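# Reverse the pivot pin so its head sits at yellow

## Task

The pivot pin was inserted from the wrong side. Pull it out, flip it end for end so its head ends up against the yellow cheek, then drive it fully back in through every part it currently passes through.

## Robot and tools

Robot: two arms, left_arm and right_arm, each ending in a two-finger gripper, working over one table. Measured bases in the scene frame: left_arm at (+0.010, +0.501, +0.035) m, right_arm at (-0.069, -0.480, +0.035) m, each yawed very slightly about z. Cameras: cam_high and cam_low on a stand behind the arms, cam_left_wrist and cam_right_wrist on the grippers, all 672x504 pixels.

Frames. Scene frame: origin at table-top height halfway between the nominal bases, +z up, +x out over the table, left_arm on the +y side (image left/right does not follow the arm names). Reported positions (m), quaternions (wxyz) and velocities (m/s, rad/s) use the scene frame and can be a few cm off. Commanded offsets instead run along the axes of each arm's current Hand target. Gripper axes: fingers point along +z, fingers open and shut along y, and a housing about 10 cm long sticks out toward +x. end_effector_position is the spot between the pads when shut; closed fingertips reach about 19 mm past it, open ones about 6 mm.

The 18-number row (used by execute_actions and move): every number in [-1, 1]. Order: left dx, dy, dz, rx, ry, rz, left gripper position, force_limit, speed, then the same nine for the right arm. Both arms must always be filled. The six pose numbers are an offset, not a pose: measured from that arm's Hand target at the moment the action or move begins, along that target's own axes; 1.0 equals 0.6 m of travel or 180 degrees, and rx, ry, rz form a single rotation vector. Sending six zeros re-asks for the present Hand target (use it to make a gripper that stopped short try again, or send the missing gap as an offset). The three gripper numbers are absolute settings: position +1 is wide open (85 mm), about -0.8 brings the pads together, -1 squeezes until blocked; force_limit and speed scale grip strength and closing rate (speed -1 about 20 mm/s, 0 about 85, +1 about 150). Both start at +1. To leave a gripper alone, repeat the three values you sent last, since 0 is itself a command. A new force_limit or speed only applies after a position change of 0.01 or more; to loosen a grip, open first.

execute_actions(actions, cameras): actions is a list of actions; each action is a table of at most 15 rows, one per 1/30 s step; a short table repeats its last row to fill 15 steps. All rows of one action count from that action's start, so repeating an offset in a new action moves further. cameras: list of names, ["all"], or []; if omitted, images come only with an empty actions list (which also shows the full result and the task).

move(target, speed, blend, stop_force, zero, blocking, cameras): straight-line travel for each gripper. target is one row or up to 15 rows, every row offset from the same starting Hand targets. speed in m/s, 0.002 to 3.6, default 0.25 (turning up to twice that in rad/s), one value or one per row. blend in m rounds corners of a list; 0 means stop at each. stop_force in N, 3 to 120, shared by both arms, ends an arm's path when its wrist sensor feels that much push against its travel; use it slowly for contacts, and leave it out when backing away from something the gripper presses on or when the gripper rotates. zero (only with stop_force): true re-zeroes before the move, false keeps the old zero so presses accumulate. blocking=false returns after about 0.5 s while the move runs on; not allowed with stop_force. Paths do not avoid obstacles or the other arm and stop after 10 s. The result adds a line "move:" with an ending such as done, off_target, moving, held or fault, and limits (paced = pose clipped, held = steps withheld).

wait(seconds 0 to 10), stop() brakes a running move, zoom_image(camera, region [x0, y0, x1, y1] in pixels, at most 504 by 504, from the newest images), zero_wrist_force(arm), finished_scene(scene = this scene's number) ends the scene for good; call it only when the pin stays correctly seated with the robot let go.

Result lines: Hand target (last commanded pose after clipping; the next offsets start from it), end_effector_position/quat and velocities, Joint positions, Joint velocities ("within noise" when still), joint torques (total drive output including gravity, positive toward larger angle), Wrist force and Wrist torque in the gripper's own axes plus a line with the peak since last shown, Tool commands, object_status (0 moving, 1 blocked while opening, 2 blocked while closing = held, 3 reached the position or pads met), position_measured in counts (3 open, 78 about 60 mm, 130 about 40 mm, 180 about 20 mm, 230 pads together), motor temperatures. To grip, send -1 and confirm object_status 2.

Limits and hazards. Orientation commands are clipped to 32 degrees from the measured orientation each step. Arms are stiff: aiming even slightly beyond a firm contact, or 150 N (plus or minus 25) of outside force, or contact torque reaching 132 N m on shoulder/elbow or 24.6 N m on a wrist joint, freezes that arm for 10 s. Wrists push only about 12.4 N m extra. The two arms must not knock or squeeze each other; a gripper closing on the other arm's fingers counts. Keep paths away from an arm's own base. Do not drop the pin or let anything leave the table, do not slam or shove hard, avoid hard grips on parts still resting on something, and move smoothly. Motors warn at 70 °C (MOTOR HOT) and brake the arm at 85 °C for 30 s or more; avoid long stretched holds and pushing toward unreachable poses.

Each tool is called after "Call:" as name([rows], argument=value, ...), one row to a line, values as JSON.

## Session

Call:
execute_actions(actions=[], cameras=["all"])

Call:
zoom_image(camera="cam_high", region=[310, 180, 460, 330])

Scene clock: 0.00 s.
left_arm: end_effector_position=(+0.4773, +0.2825, +0.2320) position_measured=3 object_status=3 end_effector_quat_wxyz=(+0.195, +0.890, -0.211, +0.355) | right_arm: end_effector_position=(+0.7859, -0.3512, +0.1215) position_measured=3 object_status=3 end_effector_quat_wxyz=(-0.097, +0.844, -0.183, +0.495)
Joint positions: left_arm=[-0.651 -1.614 2.453 -3.245 -1.614 -3.372] | right_arm=[3.588 -2.458 -1.568 0.329 1.193 -2.508]
Joint velocities: within noise
Joint torques (N m): no reading
Motor temperatures (°C): left_arm=[32 35 34 34 40 39] | right_arm=[30 37 29 33 38 47]
Wrist force (N): no reading
Wrist torque (N m): no reading
Wrist force, peak (N): no reading
Hand target: left_arm +0.4773, +0.2825, +0.2320; +0.195, +0.890, -0.211, +0.355 | right_arm +0.7859, -0.3512, +0.1215; -0.097, +0.844, -0.183, +0.495
Tool commands: left_gripper/position=+1.0 left_gripper/force_limit=+1.0 left_gripper/speed=+1.0 right_gripper/position=+1.0 right_gripper/force_limit=+1.0 right_gripper/speed=+1.0

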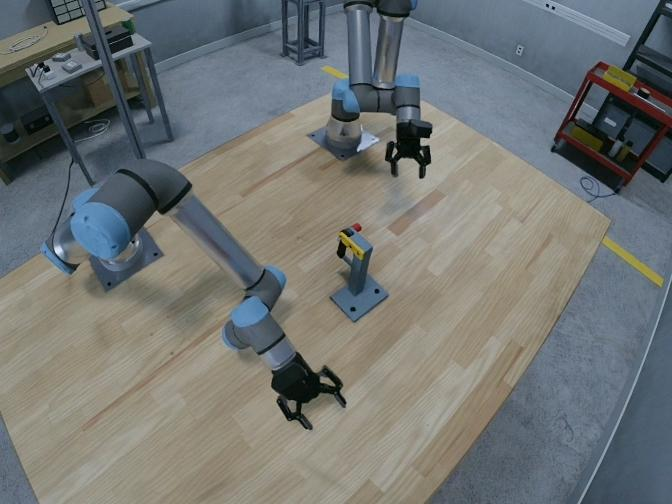

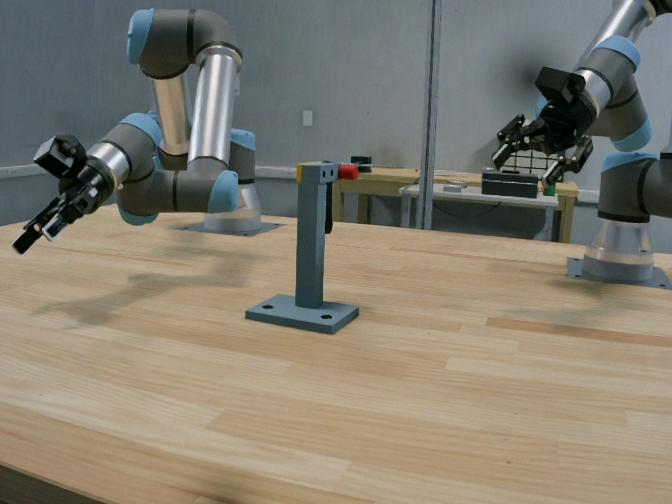

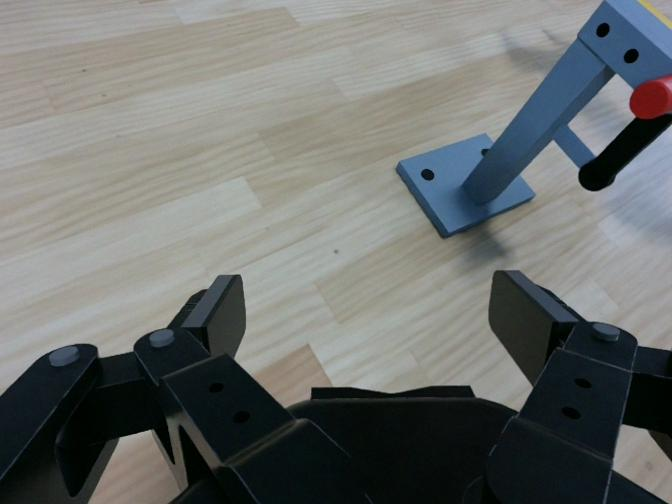

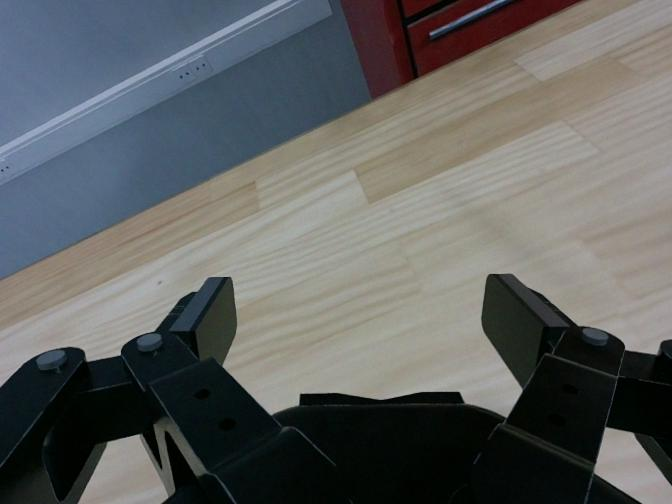

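Scaled by 3.360 from the camera's 672x504 image, which has a finer 960x720 frame.

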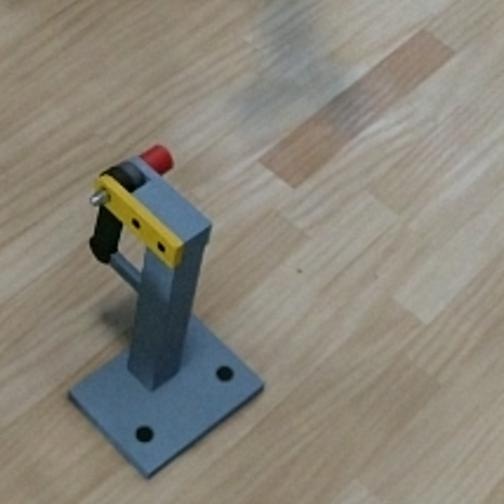

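Call:
move([
  [0.117,0.033,-0.075,0.1428,-0.055,-0.2776,1,1,1, -0.1645,-0.1547,-0.5973,-0.011,0.086,-0.056,0,1,-0.5],
  [0.2333,0.0662,-0.1492,0.2856,-0.1101,-0.5552,1,1,1, -0.47,-0.437,-0.6925,-0.0222,0.172,-0.1117,0,1,-0.5],
], blend=0.05, speed=0.35, cameras=["cam_right_wrist","cam_left_wrist"])

Call:
zoom_image(camera="cam_right_wrist", region=[240, 120, 440, 320])

Scene clock: 51.57 s.
left_arm: end_effector_position=(+0.4999, +0.2608, +0.3998) position_measured=3 object_status=3 end_effector_quat_wxyz=(+0.000, +0.764, +0.645, +0.000) | right_arm: end_effector_position=(+0.3559, +0.0102, +0.1903) position_measured=129 object_status=3 end_effector_quat_wxyz=(+0.026, +0.716, -0.027, +0.697)
Joint positions: left_arm=[-0.676 -1.48 1.39 -1.481 -1.571 -5.246] | right_arm=[4.674 -2.124 -2.053 -0.786 0.029 -1.319]
Joint torques (N m): left_arm=[-6.87 -40.29 -32.05 -0.73 -1.54 -2.24] | right_arm=[-7.88 33.72 6.99 0.85 -4.05 1.4]
Wrist force (N): left_arm=[-0.6 1.1 -0.4] | right_arm=[-0.8 0.3 0.0]
Wrist torque (N m): left_arm=[0.12 0.33 -0.16] | right_arm=[0.09 0.14 -0.09]
Wrist force, peak (N): left_arm=[-0.4 1.4 -0.7] | right_arm=[1.4 0.9 2.4]
Hand target: left_arm +0.4999, +0.2608, +0.3999; +0.000, +0.764, +0.645, +0.000 | right_arm +0.3551, +0.0103, +0.1902; +0.071, +0.703, -0.071, +0.704
Off the commanded pose: left_arm 0.000 m, 0 deg | right_arm 0.001 m, 7 deg.
move: off_target (right_arm)
Images, in order (width x height): cam_left_wrist 672x504, cam_right_wrist 672x504.

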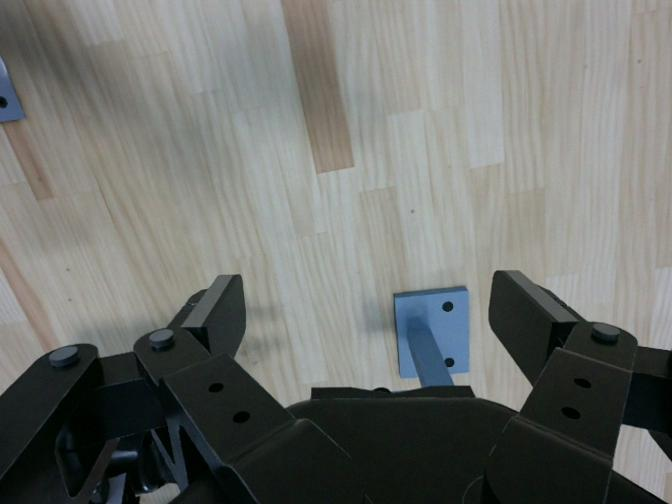

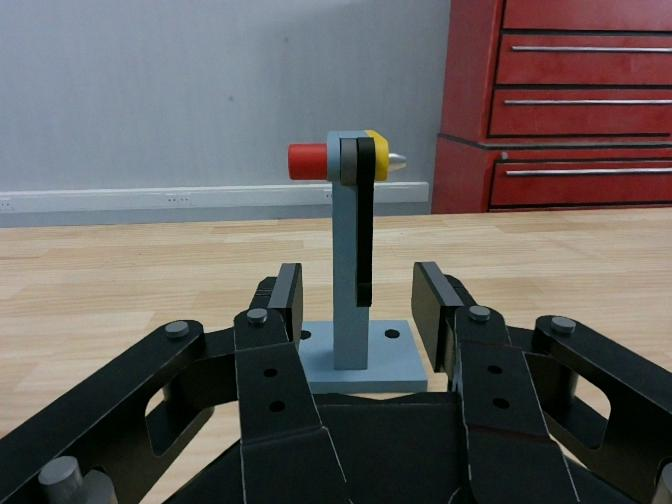

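Scaled by 2.520 from the camera's 672x504 image, which has a finer 960x720 frame.

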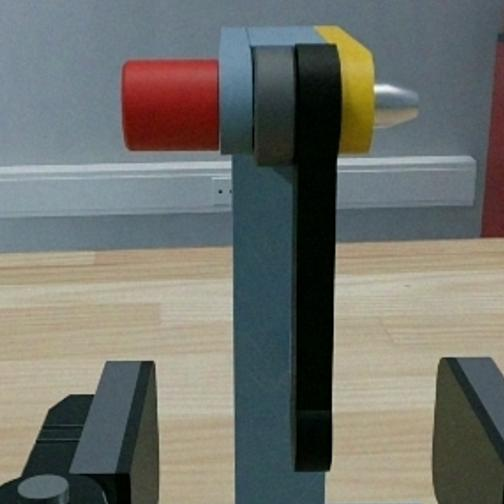

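Call:
move(target=[0,0,0,0,0,0,1,1,1, 0,0,0,0.175,0,0,0,1,-0.5], speed=0.25, cameras=["cam_right_wrist"])

Scene clock: 71.90 s.
left_arm: end_effector_position=(+0.4999, +0.2608, +0.3999) position_measured=3 object_status=3 end_effector_quat_wxyz=(+0.000, +0.764, +0.645, +0.000) | right_arm: end_effector_position=(+0.3552, +0.0103, +0.1902) position_measured=129 object_status=3 end_effector_quat_wxyz=(-0.122, +0.696, +0.122, +0.697)
Joint positions: left_arm=[-0.676 -1.48 1.39 -1.48 -1.571 -5.246] | right_arm=[4.623 -1.976 -2.033 -2.272 -0.467 -0.003]
Joint torques (N m): left_arm=[-6.33 -41.24 -30.66 -1.3 -1.36 -2.32] | right_arm=[10.64 39.64 12.77 -1.15 -0.59 1.6]
Wrist force (N): left_arm=[-0.7 1.0 -0.2] | right_arm=[-0.7 0.5 -0.2]
Wrist torque (N m): left_arm=[0.09 0.36 -0.16] | right_arm=[0.16 0.14 -0.06]
Wrist force, peak (N): left_arm=[-0.7 1.3 -0.3] | right_arm=[-2.3 1.2 -0.5]
Hand target: left_arm +0.4999, +0.2608, +0.3999; +0.000, +0.764, +0.645, +0.000 | right_arm +0.3551, +0.0103, +0.1902; -0.123, +0.696, +0.123, +0.697
Off the commanded pose: left_arm 0.000 m, 0 deg | right_arm 0.000 m, 0 deg.
move: done
Images, in order (width x height): cam_right_wrist 672x504.

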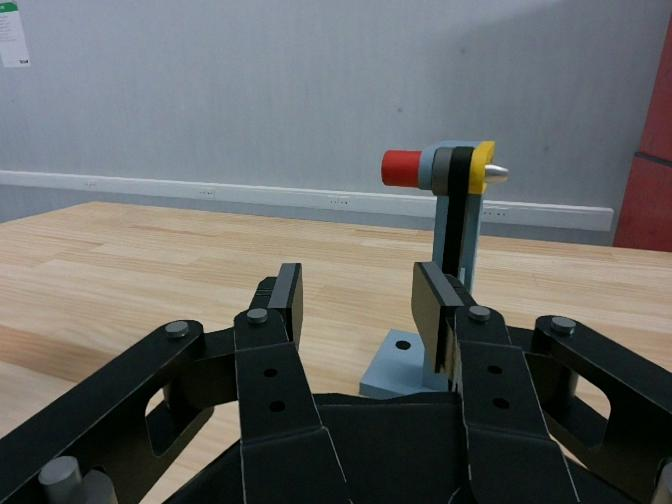

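Call:
move(target=[-0.386,0.079,0.208,0,0,-0.033,1,1,1, -0.0033,0.0763,0.1242,-0.1389,0,0,0,1,-0.5], speed=0.25, cameras=["cam_right_wrist","cam_left_wrist"])

Call:
zoom_image(camera="cam_right_wrist", region=[200, 80, 500, 330])

Call:
zoom_image(camera="cam_left_wrist", region=[240, 180, 500, 400])

Scene clock: 123.63 s.
left_arm: end_effector_position=(+0.5077, +0.0245, +0.2754) position_measured=3 object_status=3 end_effector_quat_wxyz=(+0.000, +0.730, +0.684, +0.000) | right_arm: end_effector_position=(+0.4408, -0.0073, +0.1883) position_measured=129 object_status=3 end_effector_quat_wxyz=(+0.031, +0.706, -0.031, +0.707)
Joint positions: left_arm=[-0.932 -1.116 1.238 -1.693 -1.571 -5.606] | right_arm=[4.511 -2.183 -1.677 -2.415 -0.143 -0.008]
Joint torques (N m): left_arm=[2.24 -41.53 -19.47 -1.9 0.98 1.52] | right_arm=[10.24 46.83 19.01 -1.17 0.05 0.68]
Wrist force (N): left_arm=[-0.7 0.9 -0.1] | right_arm=[-1.1 0.0 -0.3]
Wrist torque (N m): left_arm=[0.07 0.31 -0.20] | right_arm=[0.10 0.22 -0.21]
Wrist force, peak (N): left_arm=[-3.4 1.1 1.3] | right_arm=[-1.4 -0.1 0.9]
Hand target: left_arm +0.5077, +0.0244, +0.2753; +0.000, +0.730, +0.684, +0.000 | right_arm +0.4408, -0.0073, +0.1883; +0.031, +0.706, -0.031, +0.707
Off the commanded pose: left_arm 0.000 m, 0 deg | right_arm 0.000 m, 0 deg.
move: done
Images, in order (width x height): cam_left_wrist 672x504, cam_right_wrist 672x504.

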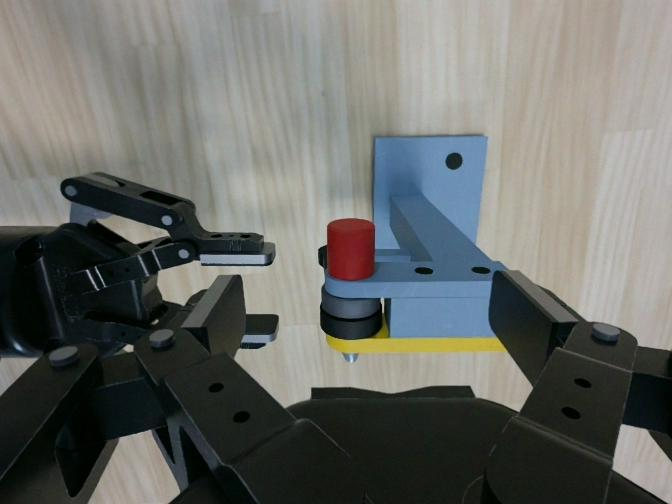

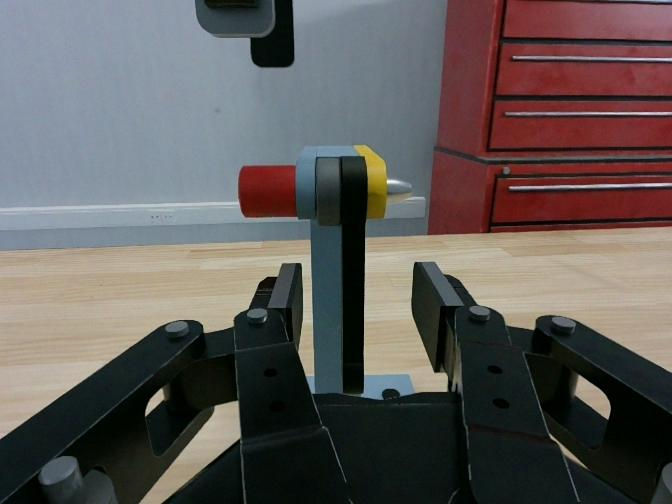

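Scaled by 1.680 from the camera's 672x504 image, which has a finer 960x720 frame.

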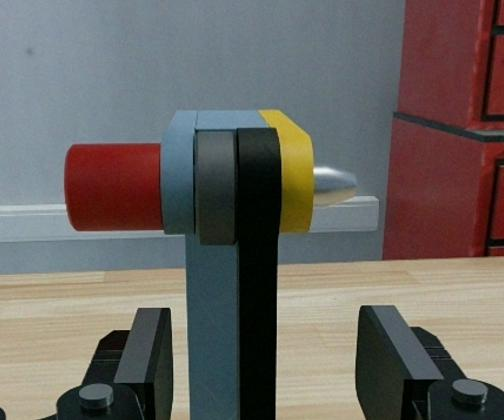

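Scaled by 1.938 from the camera's 672x504 image, which has a finer 960x720 frame.

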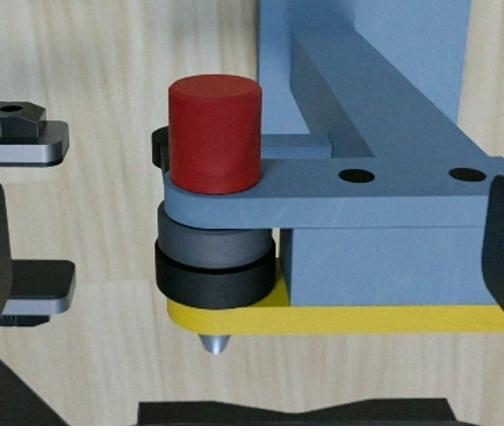

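Call:
move(target=[0.005,-0.0052,0.0923,0,0,-0.006,1,1,1, 0.0012,0,0.0797,0,0,0,0,1,-0.5], speed=0.1, cameras=["cam_right_wrist","cam_left_wrist"])

Call:
zoom_image(camera="cam_right_wrist", region=[230, 120, 480, 330])

Call:
zoom_image(camera="cam_left_wrist", region=[200, 200, 500, 504])

Scene clock: 160.73 s.
left_arm: end_effector_position=(+0.5048, +0.0276, +0.2198) position_measured=3 object_status=3 end_effector_quat_wxyz=(+0.000, +0.723, +0.691, +0.000) | right_arm: end_effector_position=(+0.4884, -0.0115, +0.1891) position_measured=129 object_status=3 end_effector_quat_wxyz=(+0.031, +0.706, -0.031, +0.707)
Joint positions: left_arm=[-0.933 -1.101 1.359 -1.83 -1.571 -5.626] | right_arm=[4.425 -2.219 -1.609 -2.451 -0.228 -0.005]
Joint torques (N m): left_arm=[-6.1 -57.81 -27.9 -1.48 0.84 2.77] | right_arm=[6.16 56 11.29 2.39 1.12 0.6]
Wrist force (N): left_arm=[-0.8 1.1 0.0] | right_arm=[-0.8 0.9 -0.4]
Wrist torque (N m): left_arm=[0.12 0.36 0.00] | right_arm=[0.24 0.18 -0.17]
Wrist force, peak (N): left_arm=[-0.8 0.9 -1.9] | right_arm=[-1.3 0.4 -1.6]
Hand target: left_arm +0.5048, +0.0276, +0.2199; +0.000, +0.723, +0.691, +0.000 | right_arm +0.4884, -0.0115, +0.1891; +0.031, +0.706, -0.031, +0.707
Off the commanded pose: left_arm 0.000 m, 0 deg | right_arm 0.000 m, 0 deg.
move: done
Images, in order (width x height): cam_left_wrist 672x504, cam_right_wrist 672x504.

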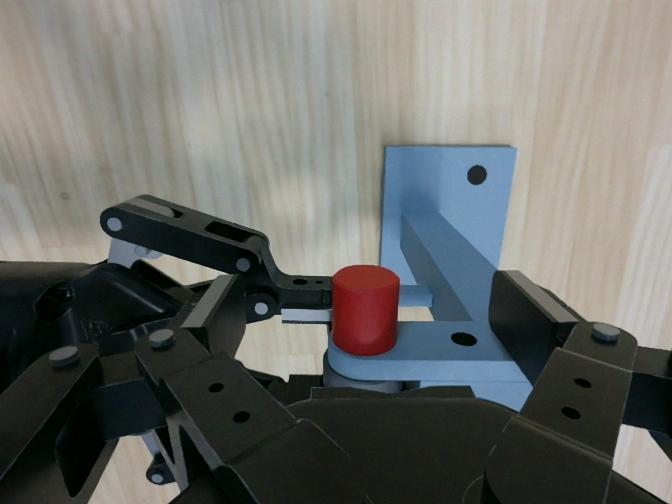

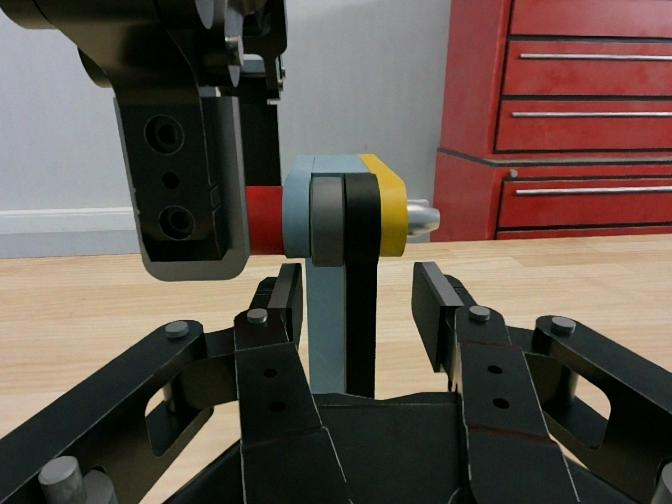

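Scaled by 2.016 from the camera's 672x504 image, which has a finer 960x720 frame.

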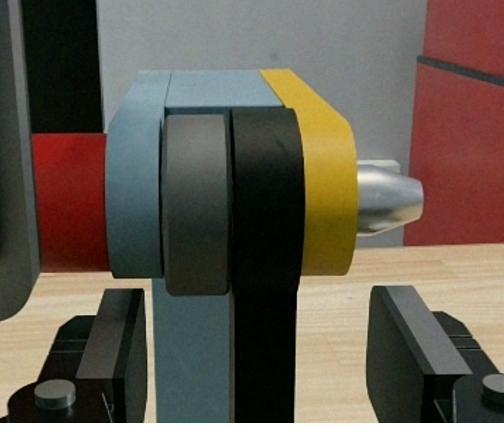

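Scaled by 1.658 from the camera's 672x504 image, which has a finer 960x720 frame.

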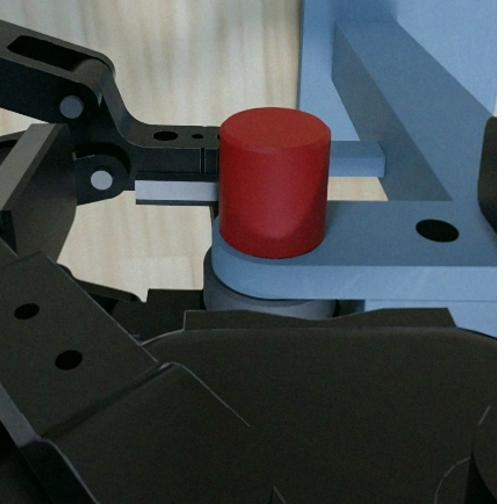

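Call:
move(target=[0,0,0,0,0,0,1,1,1, 0,0,0,0,0,0,-0.4,-1,-1], speed=0.05)

Call:
move(target=[0,0,0,0,0,0,-1,-0.6,-1, 0,0,0,0,0,0,-1,-1,-1], speed=0.05)

Call:
wait(seconds=2.5, cameras=["cam_right_wrist", "cam_left_wrist"])

Scene clock: 169.83 s.
left_arm: end_effector_position=(+0.5048, +0.0276, +0.2199) position_measured=3 object_status=3 end_effector_quat_wxyz=(+0.000, +0.723, +0.691, +0.000) | right_arm: end_effector_position=(+0.4884, -0.0115, +0.1891) position_measured=179 object_status=0 end_effector_quat_wxyz=(+0.031, +0.706, -0.031, +0.707)
Joint positions: left_arm=[-0.933 -1.101 1.359 -1.83 -1.571 -5.626] | right_arm=[4.425 -2.219 -1.609 -2.45 -0.228 -0.005]
Joint torques (N m): left_arm=[8.3 -56.43 -18.09 -3.61 1.28 3.03] | right_arm=[9.86 55.51 10.08 2.58 -1.45 -0.91]
Wrist force (N): left_arm=[-1.0 1.1 -0.2] | right_arm=[-0.7 0.7 -0.2]
Wrist torque (N m): left_arm=[0.12 0.39 -0.02] | right_arm=[0.22 0.17 -0.18]
Wrist force, peak (N): left_arm=[-1.1 1.3 0.1] | right_arm=[-1.2 0.8 -0.5]
Hand target: left_arm +0.5048, +0.0276, +0.2199; +0.000, +0.723, +0.691, +0.000 | right_arm +0.4884, -0.0115, +0.1891; +0.031, +0.706, -0.031, +0.707
Off the commanded pose: left_arm 0.000 m, 0 deg | right_arm 0.000 m, 0 deg.
move: done

Scene clock: 173.33 s.
left_arm: end_effector_position=(+0.5048, +0.0276, +0.2199) position_measured=174 object_status=0 end_effector_quat_wxyz=(+0.000, +0.723, +0.691, +0.000) | right_arm: end_effector_position=(+0.4884, -0.0115, +0.1891) position_measured=206 object_status=2 end_effector_quat_wxyz=(+0.031, +0.706, -0.031, +0.707)
Joint positions: left_arm=[-0.933 -1.101 1.359 -1.83 -1.571 -5.626] | right_arm=[4.425 -2.219 -1.609 -2.45 -0.228 -0.005]
Joint torques (N m): left_arm=[7.59 -52.22 -26.28 -3.28 1.1 2.64] | right_arm=[6.63 48.37 14.19 1.99 -1.09 -0.71]
Wrist force (N): left_arm=[2.2 -11.1 -6.4] | right_arm=[3.3 1.0 0.7]
Wrist torque (N m): left_arm=[0.06 0.38 0.17] | right_arm=[0.25 0.07 -0.15]
Wrist force, peak (N): left_arm=[2.4 -11.2 -6.6] | right_arm=[3.6 0.6 0.8]
Hand target: left_arm +0.5048, +0.0276, +0.2199; +0.000, +0.723, +0.691, +0.000 | right_arm +0.4884, -0.0115, +0.1891; +0.031, +0.706, -0.031, +0.707
Off the commanded pose: left_arm 0.000 m, 0 deg | right_arm 0.000 m, 0 deg.
move: done

Scene clock: 175.83 s.
left_arm: end_effector_position=(+0.5048, +0.0276, +0.2199) position_measured=174 object_status=2 end_effector_quat_wxyz=(+0.000, +0.723, +0.691, +0.000) | right_arm: end_effector_position=(+0.4884, -0.0115, +0.1891) position_measured=206 object_status=2 end_effector_quat_wxyz=(+0.031, +0.706, -0.031, +0.707)
Joint positions: left_arm=[-0.933 -1.101 1.359 -1.83 -1.571 -5.626] | right_arm=[4.425 -2.219 -1.609 -2.45 -0.228 -0.005]
Joint torques (N m): left_arm=[8.06 -49.84 -32.36 -6.19 0.92 -0.99] | right_arm=[5.26 43.2 16.93 1.65 -0.85 -0.47]
Wrist force (N): left_arm=[2.4 -10.9 -6.6] | right_arm=[3.4 0.7 1.0]
Wrist torque (N m): left_arm=[0.09 0.35 0.17] | right_arm=[0.21 0.08 -0.16]
Wrist force, peak (N): left_arm=[2.3 -11.4 -6.6] | right_arm=[3.8 0.7 0.8]
Hand target: left_arm +0.5048, +0.0276, +0.2199; +0.000, +0.723, +0.691, +0.000 | right_arm +0.4884, -0.0115, +0.1891; +0.031, +0.706, -0.031, +0.707
Tool commands: left_gripper/position=-1.0 left_gripper/force_limit=-0.6 left_gripper/speed=-1.0 right_gripper/position=-1.0 right_gripper/force_limit=-1.0 right_gripper/speed=-1.0
Off the commanded pose: left_arm 0.000 m, 0 deg | right_arm 0.000 m, 0 deg.
wait: 2.50 s; at rest by 0.17 s
Images, in order (width x height): cam_left_wrist 672x504, cam_right_wrist 672x504.

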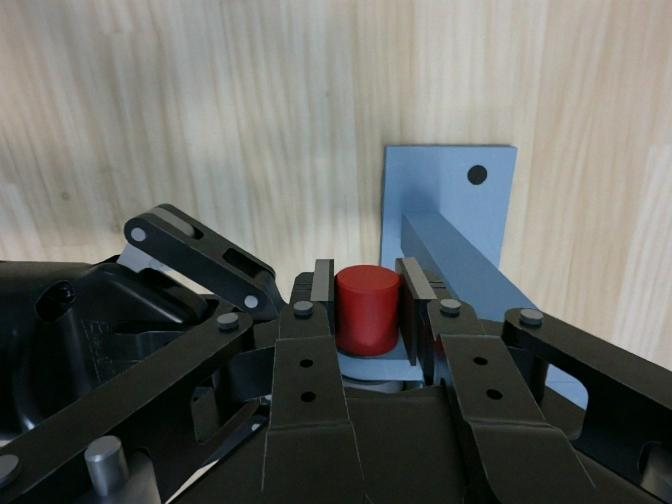

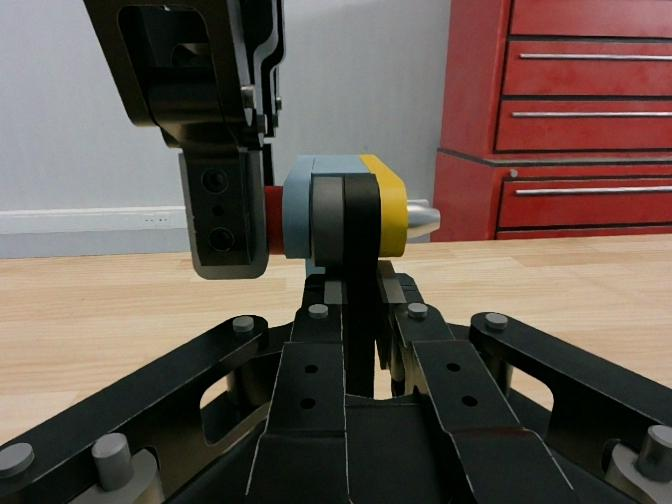

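Call:
move(target=[0,-0.0012,-0.0008,0,0,0,-1,-0.6,-1, 0,-0.0025,0,0,0,0,-1,-1,-1], speed=0.004, stop_force=6)

Call:
move(target=[0.03,0,0,0,0,0,-1,-0.6,-1, 0,0,0,0,0,0,-1,-1,-1], speed=0.03, stop_force=25, cameras=["cam_right_wrist"])

Scene clock: 183.83 s.
left_arm: end_effector_position=(+0.5048, +0.0276, +0.2200) position_measured=174 object_status=2 end_effector_quat_wxyz=(+0.000, +0.723, +0.691, +0.000) | right_arm: end_effector_position=(+0.4885, -0.0105, +0.1891) position_measured=206 object_status=2 end_effector_quat_wxyz=(+0.031, +0.706, -0.031, +0.707)
Joint positions: left_arm=[-0.933 -1.101 1.359 -1.83 -1.571 -5.626] | right_arm=[4.426 -2.22 -1.606 -2.452 -0.228 -0.005]
Joint torques (N m): left_arm=[12.14 -40.62 -35.67 -3.11 0.7 0.75] | right_arm=[0.82 52.63 10.91 2.8 -3.6 -0.5]
Wrist force (N): left_arm=[2.0 -7.4 -0.9] | right_arm=[5.0 7.3 -0.8]
Wrist torque (N m): left_arm=[0.15 0.37 0.16] | right_arm=[0.23 -0.01 -0.01]
Wrist force, peak (N): left_arm=[2.1 -11.2 -6.6] | right_arm=[7.7 9.3 -4.7]
Hand target: left_arm +0.5048, +0.0276, +0.2200; +0.000, +0.723, +0.691, +0.000 (not the last commanded pose) | right_arm +0.4885, -0.0105, +0.1891; +0.031, +0.706, -0.031, +0.707
Off the commanded pose: left_arm 0.001 m, 0 deg | right_arm 0.000 m, 0 deg.
move: contact (left_arm, right_arm)

Scene clock: 185.47 s.
left_arm: end_effector_position=(+0.5056, +0.0456, +0.2200) position_measured=174 object_status=2 end_effector_quat_wxyz=(+0.000, +0.723, +0.691, +0.000) | right_arm: end_effector_position=(+0.4885, -0.0105, +0.1891) position_measured=206 object_status=2 end_effector_quat_wxyz=(+0.031, +0.706, -0.031, +0.707)
Joint positions: left_arm=[-0.916 -1.129 1.4 -1.843 -1.571 -5.609] | right_arm=[4.426 -2.22 -1.606 -2.452 -0.228 -0.005]
Joint torques (N m): left_arm=[-6.85 -40.37 -33.95 -0.57 -0.73 -2.65] | right_arm=[-5.32 52.4 16.72 2.79 -2.13 0.14]
Wrist force (N): left_arm=[-0.6 0.9 0.8] | right_arm=[-1.2 5.7 -1.5]
Wrist torque (N m): left_arm=[0.13 0.39 -0.18] | right_arm=[0.22 0.15 -0.01]
Wrist force, peak (N): left_arm=[1.7 -7.9 -0.9] | right_arm=[5.2 7.3 -2.6]
Hand target: left_arm +0.5056, +0.0455, +0.2200; +0.000, +0.723, +0.691, +0.000 | right_arm +0.4885, -0.0105, +0.1891; +0.031, +0.706, -0.031, +0.707
Off the commanded pose: left_arm 0.000 m, 0 deg | right_arm 0.000 m, 0 deg.
move: done
Images, in order (width x height): cam_right_wrist 672x504.

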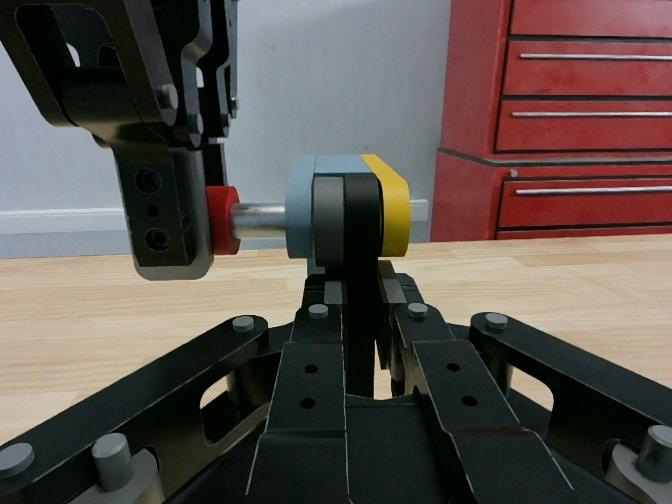

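Call:
move([
  [0.09,0,0,0,0,0,-1,-0.6,-1, 0,0,0,0,0,0,-1,-1,-1],
  [0.09,0,-0.2333,0,0,0,-1,-0.6,-1, 0,0,0,0,0,0,-1,-1,-1],
  [-0.0833,0.05,-0.2333,0,0,0.5,-1,-0.6,-1, 0,0,0,0,0,0,-1,-1,-1],
  [-0.2567,-0.0008,-0.2333,0,0,0.9999,-1,-0.6,-1, 0,0,0,0,0,0,-1,-1,-1],
  [-0.2567,-0.0008,0,0,0,0.9999,-1,-0.6,-1, 0,0,0,0,0,0,-1,-1,-1],
], speed=[0.08,0.25,0.25,0.25,0.15], blend=[0.008,0.04,0.04,0.02,0], cameras=["cam_right_wrist"])

Call:
zoom_image(camera="cam_right_wrist", region=[270, 110, 650, 330])

Scene clock: 213.07 s.
left_arm: end_effector_position=(+0.4981, -0.1083, +0.2202) position_measured=174 object_status=2 end_effector_quat_wxyz=(+0.000, +0.691, -0.723, +0.000) | right_arm: end_effector_position=(+0.4885, -0.0105, +0.1891) position_measured=206 object_status=2 end_effector_quat_wxyz=(+0.031, +0.706, -0.031, +0.707)
Joint positions: left_arm=[-1.041 -0.855 0.96 -1.678 -1.571 -2.592] | right_arm=[4.426 -2.22 -1.606 -2.452 -0.228 -0.005]
Joint torques (N m): left_arm=[-0.46 -69.51 -22.52 -3.12 1.27 -0.31] | right_arm=[-3.9 54.43 20.45 2.36 -0.06 1.5]
Wrist force (N): left_arm=[-0.4 0.7 1.3] | right_arm=[-2.7 5.7 -1.4]
Wrist torque (N m): left_arm=[0.07 0.31 0.01] | right_arm=[0.23 0.17 -0.01]
Wrist force, peak (N): left_arm=[0.4 1.0 4.6] | right_arm=[-3.0 6.2 -1.3]
Hand target: left_arm +0.4980, -0.1083, +0.2202; +0.000, +0.691, -0.723, +0.000 | right_arm +0.4885, -0.0105, +0.1891; +0.031, +0.706, -0.031, +0.707
Off the commanded pose: left_arm 0.000 m, 0 deg | right_arm 0.000 m, 0 deg.
move: done
Images, in order (width x height): cam_right_wrist 672x504.

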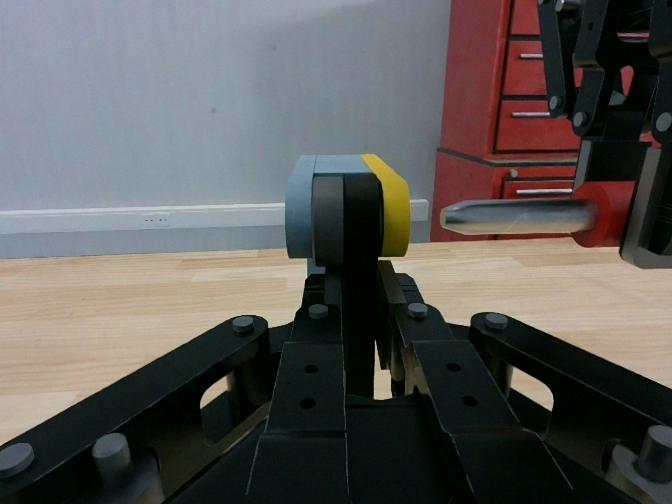

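Scaled by 1.326 from the camera's 672x504 image, which has a finer 960x720 frame.

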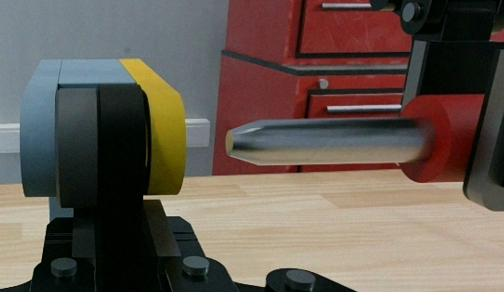

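Call:
move(target=[-0.045,0,0,0,0,0,-1,-0.6,-1, 0,0,0,0,0,0,-1,-1,-1], speed=0.025, stop_force=10)

Call:
move(target=[-0.045,0.0003,0,0,0,0,-1,-0.6,-1, 0,0,0,0,0,0,-1,-1,-1], speed=0.02, stop_force=14, cameras=["cam_right_wrist"])

Call:
zoom_image(camera="cam_right_wrist", region=[230, 110, 530, 330])

Scene clock: 224.63 s.
left_arm: end_effector_position=(+0.4993, -0.0813, +0.2201) position_measured=174 object_status=2 end_effector_quat_wxyz=(+0.000, +0.691, -0.723, +0.000) | right_arm: end_effector_position=(+0.4885, -0.0105, +0.1891) position_measured=206 object_status=2 end_effector_quat_wxyz=(+0.031, +0.706, -0.031, +0.707)
Joint positions: left_arm=[-1.022 -0.911 1.056 -1.717 -1.571 -2.573] | right_arm=[4.426 -2.22 -1.606 -2.452 -0.228 -0.005]
Joint torques (N m): left_arm=[-4.37 -50.19 -35.1 -1.73 2.31 -2.22] | right_arm=[-3.96 55.19 20.85 2.22 -0.12 1.42]
Wrist force (N): left_arm=[-1.8 7.2 0.8] | right_arm=[-2.9 5.7 -1.3]
Wrist torque (N m): left_arm=[0.09 0.31 -0.54] | right_arm=[0.23 0.20 -0.01]
Wrist force, peak (N): left_arm=[5.9 6.9 0.7] | right_arm=[-3.1 6.0 -1.4]
Hand target: left_arm +0.4993, -0.0813, +0.2201; +0.000, +0.691, -0.723, +0.000 | right_arm +0.4885, -0.0105, +0.1891; +0.031, +0.706, -0.031, +0.707
Off the commanded pose: left_arm 0.000 m, 0 deg | right_arm 0.000 m, 0 deg.
move: done

Scene clock: 226.83 s.
left_arm: end_effector_position=(+0.5003, -0.0542, +0.2201) position_measured=174 object_status=2 end_effector_quat_wxyz=(+0.000, +0.691, -0.723, +0.000) | right_arm: end_effector_position=(+0.4885, -0.0105, +0.1891) position_measured=206 object_status=2 end_effector_quat_wxyz=(+0.031, +0.706, -0.031, +0.707)
Joint positions: left_arm=[-1.002 -0.963 1.143 -1.751 -1.571 -2.554] | right_arm=[4.426 -2.22 -1.606 -2.452 -0.228 -0.005]
Joint torques (N m): left_arm=[9.79 -43.81 -32.2 -0.6 4.53 -0.73] | right_arm=[-2.69 33.8 20.52 2.14 -4.16 1.42]
Wrist force (N): left_arm=[9.8 19.4 -4.4] | right_arm=[11.9 9.9 -12.3]
Wrist torque (N m): left_arm=[0.10 0.30 -0.25] | right_arm=[0.28 -0.10 0.00]
Wrist force, peak (N): left_arm=[10.2 19.5 -3.9] | right_arm=[12.1 11.5 -14.9]
Hand target: left_arm +0.5003, -0.0543, +0.2201; +0.000, +0.691, -0.723, +0.000 | right_arm +0.4885, -0.0105, +0.1891; +0.031, +0.706, -0.031, +0.707
Off the commanded pose: left_arm 0.000 m, 0 deg | right_arm 0.000 m, 0 deg.
move: contact (left_arm)
Images, in order (width x height): cam_right_wrist 672x504.

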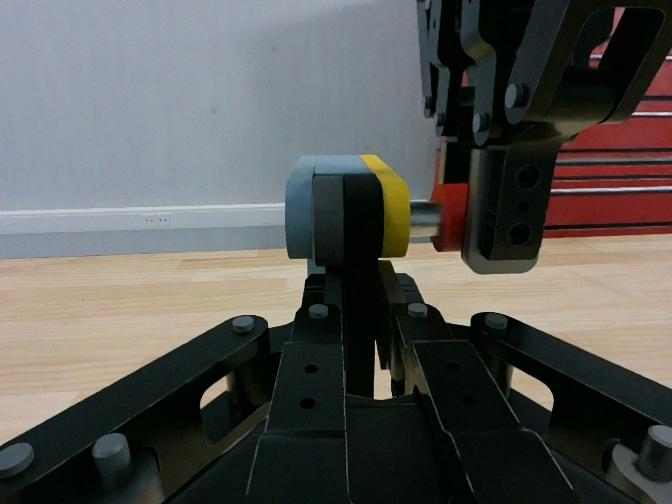

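Scaled by 1.680 from the camera's 672x504 image, which has a finer 960x720 frame.

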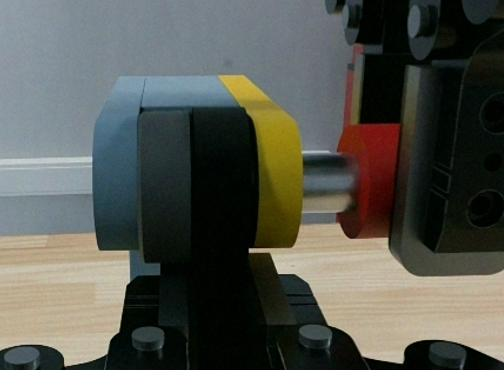

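Call:
move(target=[0.002,0.0008,-0.0003,0,0,0.003,-1,-0.6,-1, 0.0003,0.0002,-0.0004,0,0,0,-1,-1,-1], speed=0.01)

Scene clock: 254.90 s.
left_arm: end_effector_position=(+0.4998, -0.0554, +0.2203) position_measured=174 object_status=2 end_effector_quat_wxyz=(+0.000, +0.687, -0.726, +0.000) | right_arm: end_effector_position=(+0.4883, -0.0106, +0.1893) position_measured=206 object_status=2 end_effector_quat_wxyz=(+0.031, +0.706, -0.031, +0.707)
Joint positions: left_arm=[-1.004 -0.962 1.14 -1.75 -1.571 -2.545] | right_arm=[4.426 -2.22 -1.606 -2.452 -0.228 -0.005]
Joint torques (N m): left_arm=[-2.09 -49.71 -32.95 -2.24 2.06 2.08] | right_arm=[12.11 56.86 11.47 1.03 1.11 1.2]
Wrist force (N): left_arm=[-2.4 10.4 -0.6] | right_arm=[-0.4 3.7 -0.1]
Wrist torque (N m): left_arm=[0.13 0.31 -0.45] | right_arm=[0.26 0.18 -0.10]
Wrist force, peak (N): left_arm=[9.8 19.8 -4.9] | right_arm=[12.2 10.0 -13.0]
Hand target: left_arm +0.4998, -0.0554, +0.2203; +0.000, +0.687, -0.726, +0.000 | right_arm +0.4883, -0.0106, +0.1893; +0.031, +0.706, -0.031, +0.707
Off the commanded pose: left_arm 0.000 m, 0 deg | right_arm 0.000 m, 0 deg.
move: done

Call:
move(target=[0,0.0006,0,0,0,0,-1,-0.6,-1, 0,0,0,0,0,0,-1,-1,-1], speed=0.01)

Call:
move(target=[-0.045,0,0,0,0,0,-1,-0.6,-1, 0,0,0,0,0,0,-1,-1,-1], speed=0.012, stop_force=15, cameras=["cam_right_wrist"])

Call:
zoom_image(camera="cam_right_wrist", region=[230, 110, 530, 330])

Scene clock: 263.40 s.
left_arm: end_effector_position=(+0.4994, -0.0554, +0.2203) position_measured=174 object_status=2 end_effector_quat_wxyz=(+0.000, +0.687, -0.726, +0.000) | right_arm: end_effector_position=(+0.4883, -0.0106, +0.1893) position_measured=206 object_status=2 end_effector_quat_wxyz=(+0.031, +0.706, -0.031, +0.707)
Joint positions: left_arm=[-1.004 -0.963 1.141 -1.75 -1.571 -2.546] | right_arm=[4.426 -2.22 -1.606 -2.452 -0.228 -0.005]
Joint torques (N m): left_arm=[-5.75 -63.58 -15.51 -5.05 0.41 -2.53] | right_arm=[12.45 55.43 20.21 -1 0.9 -0.95]
Wrist force (N): left_arm=[-0.5 1.9 1.2] | right_arm=[-2.3 3.9 0.1]
Wrist torque (N m): left_arm=[0.00 0.38 -0.16] | right_arm=[0.28 0.21 -0.09]
Wrist force, peak (N): left_arm=[-2.7 10.3 -0.9] | right_arm=[-2.4 4.1 0.2]
Hand target: left_arm +0.4994, -0.0554, +0.2203; +0.000, +0.687, -0.726, +0.000 | right_arm +0.4883, -0.0106, +0.1893; +0.031, +0.706, -0.031, +0.707
Off the commanded pose: left_arm 0.000 m, 0 deg | right_arm 0.000 m, 0 deg.
move: done

Scene clock: 265.57 s.
left_arm: end_effector_position=(+0.5002, -0.0418, +0.2203) position_measured=174 object_status=2 end_effector_quat_wxyz=(+0.000, +0.687, -0.726, +0.000) | right_arm: end_effector_position=(+0.4883, -0.0106, +0.1893) position_measured=206 object_status=2 end_effector_quat_wxyz=(+0.031, +0.706, -0.031, +0.707)
Joint positions: left_arm=[-0.993 -0.988 1.181 -1.766 -1.571 -2.535] | right_arm=[4.426 -2.22 -1.606 -2.452 -0.228 -0.005]
Joint torques (N m): left_arm=[0.75 -46.46 -32.57 -2.55 4.35 -2.56] | right_arm=[11.65 39.47 20.62 -0.65 0.7 -0.87]
Wrist force (N): left_arm=[6.7 9.4 -0.2] | right_arm=[3.2 3.5 2.4]
Wrist torque (N m): left_arm=[0.06 0.33 -0.24] | right_arm=[0.28 0.02 -0.13]
Wrist force, peak (N): left_arm=[19.7 5.0 5.5] | right_arm=[5.4 3.0 4.7]
Hand target: left_arm +0.5002, -0.0418, +0.2203; +0.000, +0.687, -0.726, +0.000 (not the last commanded pose) | right_arm +0.4883, -0.0106, +0.1893; +0.031, +0.706, -0.031, +0.707
Off the commanded pose: left_arm 0.013 m, 0 deg | right_arm 0.000 m, 0 deg.
move: contact (left_arm)
Images, in order (width x height): cam_right_wrist 672x504.

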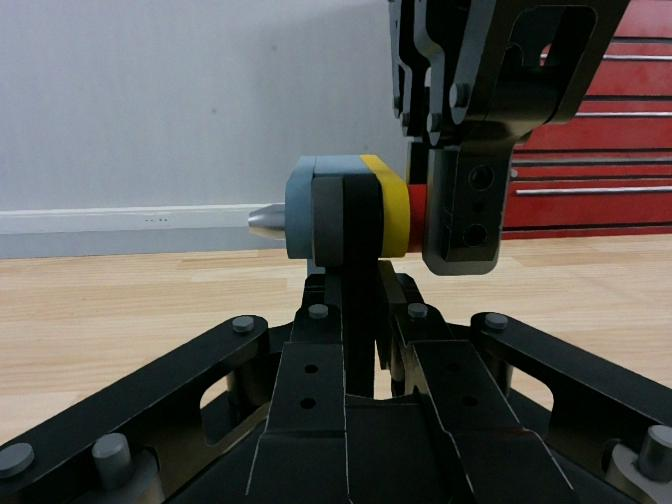

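Scaled by 1.680 from the camera's 672x504 image, which has a finer 960x720 frame.

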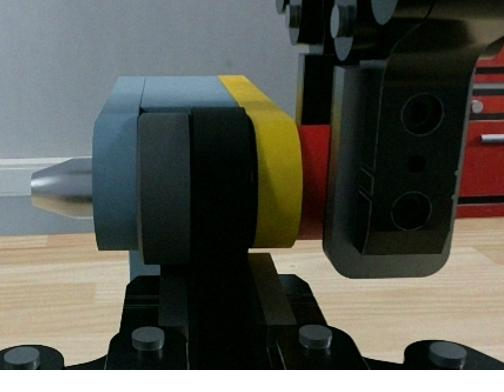

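Call:
move(target=[-0.012,0.0003,0,0,0,0,-1,-0.6,-1, 0,0,0,0,0,0,-1,-1,-1], speed=0.005, stop_force=20)

Call:
move(target=[0.001,0,0,0,0,0,-1,-0.6,-1, 0,0.0006,0,0,0,0,-1,-1,-1], speed=0.01, cameras=["cam_right_wrist"])

Call:
zoom_image(camera="cam_right_wrist", region=[230, 110, 530, 330])

Scene clock: 274.17 s.
left_arm: end_effector_position=(+0.5003, -0.0370, +0.2203) position_measured=174 object_status=2 end_effector_quat_wxyz=(+0.000, +0.687, -0.726, +0.000) | right_arm: end_effector_position=(+0.4883, -0.0106, +0.1893) position_measured=206 object_status=2 end_effector_quat_wxyz=(+0.031, +0.706, -0.031, +0.707)
Joint positions: left_arm=[-0.99 -0.996 1.195 -1.771 -1.571 -2.532] | right_arm=[4.426 -2.22 -1.606 -2.452 -0.228 -0.005]
Joint torques (N m): left_arm=[8.67 -47.06 -27.8 3.71 5.67 -2.6] | right_arm=[9.48 39.89 20.04 0.42 0.13 -0.33]
Wrist force (N): left_arm=[26.3 4.2 1.1] | right_arm=[4.4 3.2 3.4]
Wrist torque (N m): left_arm=[0.04 0.29 0.01] | right_arm=[0.31 -0.02 -0.15]
Wrist force, peak (N): left_arm=[32.1 0.8 3.9] | right_arm=[7.2 3.4 4.9]
Hand target: left_arm +0.5003, -0.0370, +0.2203; +0.000, +0.687, -0.726, +0.000 (not the last commanded pose) | right_arm +0.4883, -0.0106, +0.1893; +0.031, +0.706, -0.031, +0.707
Off the commanded pose: left_arm 0.002 m, 0 deg | right_arm 0.000 m, 0 deg.
move: contact (left_arm)

Scene clock: 274.87 s.
left_arm: end_effector_position=(+0.5003, -0.0375, +0.2203) position_measured=174 object_status=2 end_effector_quat_wxyz=(+0.000, +0.687, -0.726, +0.000) | right_arm: end_effector_position=(+0.4882, -0.0109, +0.1893) position_measured=206 object_status=2 end_effector_quat_wxyz=(+0.031, +0.706, -0.031, +0.707)
Joint positions: left_arm=[-0.99 -0.995 1.194 -1.77 -1.571 -2.532] | right_arm=[4.426 -2.219 -1.607 -2.451 -0.228 -0.005]
Joint torques (N m): left_arm=[1.2 -43.52 -30.78 -1.02 3.87 -2.45] | right_arm=[-6.29 53.12 9.4 2.27 -1.54 0.07]
Wrist force (N): left_arm=[6.3 8.9 -3.7] | right_arm=[3.8 0.1 1.9]
Wrist torque (N m): left_arm=[0.04 0.34 -0.11] | right_arm=[0.30 0.02 -0.23]
Wrist force, peak (N): left_arm=[26.3 4.1 1.4] | right_arm=[6.3 2.2 3.1]
Hand target: left_arm +0.5003, -0.0376, +0.2203; +0.000, +0.687, -0.726, +0.000 | right_arm +0.4883, -0.0109, +0.1893; +0.031, +0.706, -0.031, +0.707
Off the commanded pose: left_arm 0.000 m, 0 deg | right_arm 0.000 m, 0 deg.
move: done
Images, in order (width x height): cam_right_wrist 672x504.

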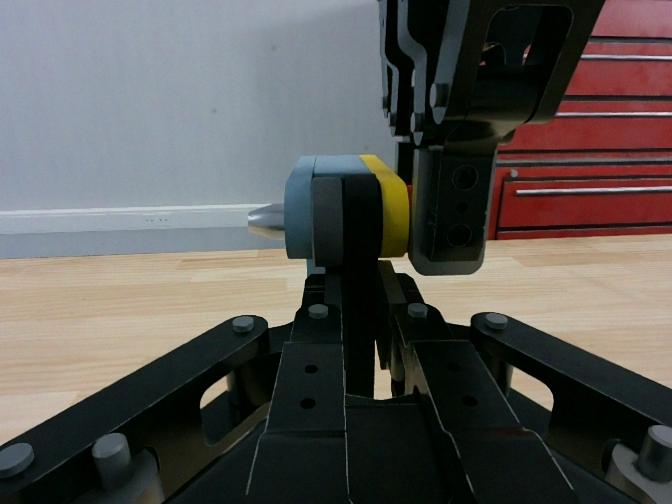

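Scaled by 1.680 from the camera's 672x504 image, which has a finer 960x720 frame.

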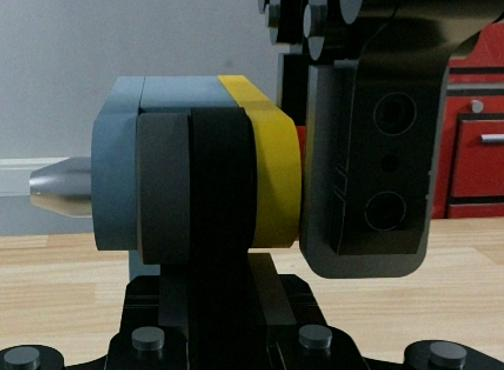

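Call:
move([
  [0.0015,0,0,0,0,0,0.2,-0.6,-0.8, 0,0,0,0,0,0,-1,-1,-1],
], speed=0.02)

Call:
move([
  [0.01,0,0,0,0,0,0.2,-0.6,-0.8, 0,0,0,0,0,0,0,-1,-0.8],
  [0.01,0,-0.2,0,0,0,0.2,-0.6,-0.8, -0.008,0,0,0,0,0,0,-1,-0.8],
  [0.03,0,-0.3,0,0,0,0.2,-0.6,-0.8, -0.008,0,-0.2,0,0,0,0,-1,-0.8],
], speed=0.12, cameras=["cam_right_wrist","cam_left_wrist"])

Call:
zoom_image(camera="cam_right_wrist", region=[230, 80, 480, 330])

Scene clock: 281.87 s.
left_arm: end_effector_position=(+0.5002, -0.0385, +0.2203) position_measured=104 object_status=0 end_effector_quat_wxyz=(+0.000, +0.687, -0.726, +0.000) | right_arm: end_effector_position=(+0.4883, -0.0109, +0.1893) position_measured=206 object_status=2 end_effector_quat_wxyz=(+0.031, +0.706, -0.031, +0.707)
Joint positions: left_arm=[-0.991 -0.994 1.191 -1.769 -1.571 -2.533] | right_arm=[4.426 -2.219 -1.607 -2.451 -0.228 -0.005]
Joint torques (N m): left_arm=[-6.03 -52.4 -26.33 -1.26 1.32 -2.06] | right_arm=[-6.52 52.26 16.64 0.82 -0.18 1.26]
Wrist force (N): left_arm=[-1.7 -0.4 -0.1] | right_arm=[-3.2 1.1 -0.3]
Wrist torque (N m): left_arm=[-0.07 0.50 0.00] | right_arm=[0.26 0.25 -0.17]
Wrist force, peak (N): left_arm=[6.0 9.1 -3.7] | right_arm=[3.8 0.0 2.0]
Hand target: left_arm +0.5002, -0.0385, +0.2203; +0.000, +0.687, -0.726, +0.000 | right_arm +0.4883, -0.0109, +0.1893; +0.031, +0.706, -0.031, +0.707
Off the commanded pose: left_arm 0.000 m, 0 deg | right_arm 0.000 m, 0 deg.
move: done

Scene clock: 285.70 s.
left_arm: end_effector_position=(+0.4992, -0.0563, +0.4002) position_measured=104 object_status=3 end_effector_quat_wxyz=(+0.000, +0.687, -0.726, +0.000) | right_arm: end_effector_position=(+0.3688, -0.0003, +0.1844) position_measured=129 object_status=3 end_effector_quat_wxyz=(+0.031, +0.706, -0.031, +0.706)
Joint positions: left_arm=[-1.005 -0.925 0.614 -1.261 -1.571 -2.547] | right_arm=[4.647 -2.149 -1.752 -2.377 -0.006 -0.006]
Joint torques (N m): left_arm=[6.54 -65.1 -19.93 -4.56 -1.5 0.06] | right_arm=[2.69 42.25 12.68 1.96 -0.4 -1.35]
Wrist force (N): left_arm=[-1.4 -0.6 0.0] | right_arm=[-0.7 1.0 -0.3]
Wrist torque (N m): left_arm=[-0.11 0.47 0.00] | right_arm=[0.22 0.14 -0.09]
Wrist force, peak (N): left_arm=[-1.4 -0.5 2.4] | right_arm=[-3.2 1.3 -0.4]
Hand target: left_arm +0.4992, -0.0563, +0.4003; +0.000, +0.687, -0.726, +0.000 | right_arm +0.3687, -0.0004, +0.1843; +0.031, +0.706, -0.031, +0.707
Off the commanded pose: left_arm 0.000 m, 0 deg | right_arm 0.000 m, 0 deg.
move: done
Images, in order (width x height): cam_left_wrist 672x504, cam_right_wrist 672x504.

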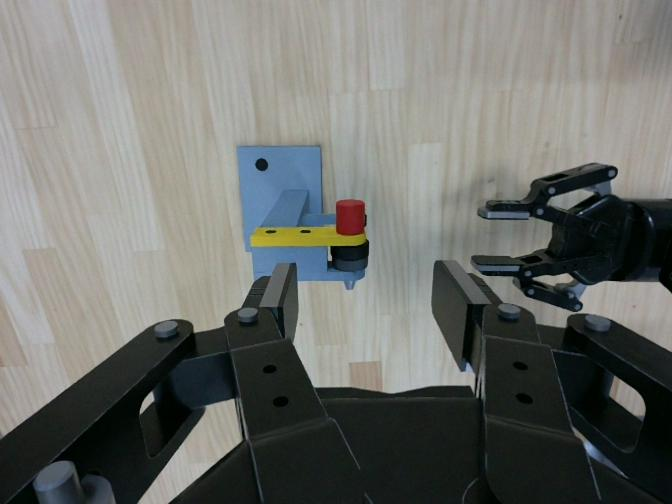

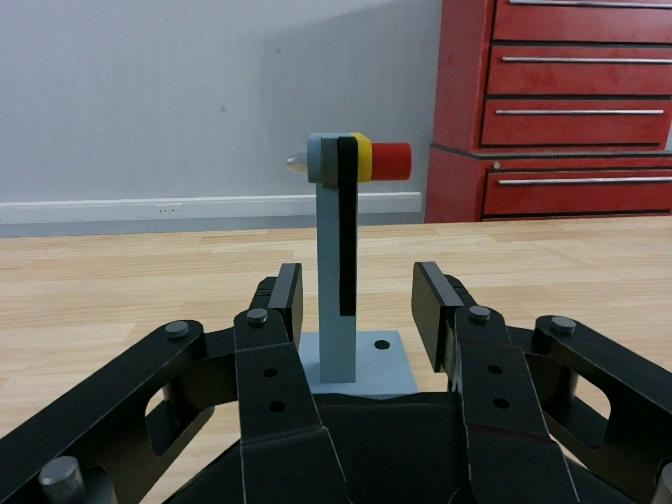

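Scaled by 2.016 from the camera's 672x504 image, which has a finer 960x720 frame.

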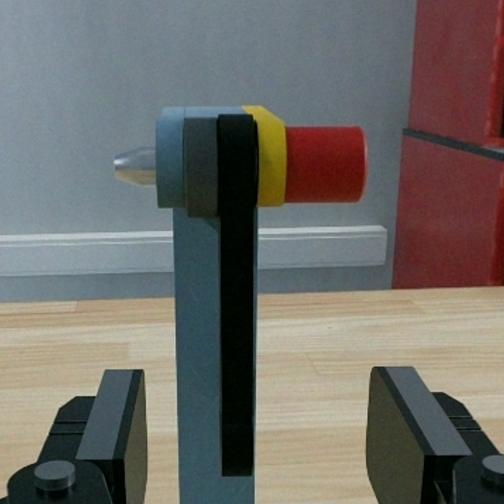

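Call:
finished_scene(scene=2)

The scene is finished: the task was done.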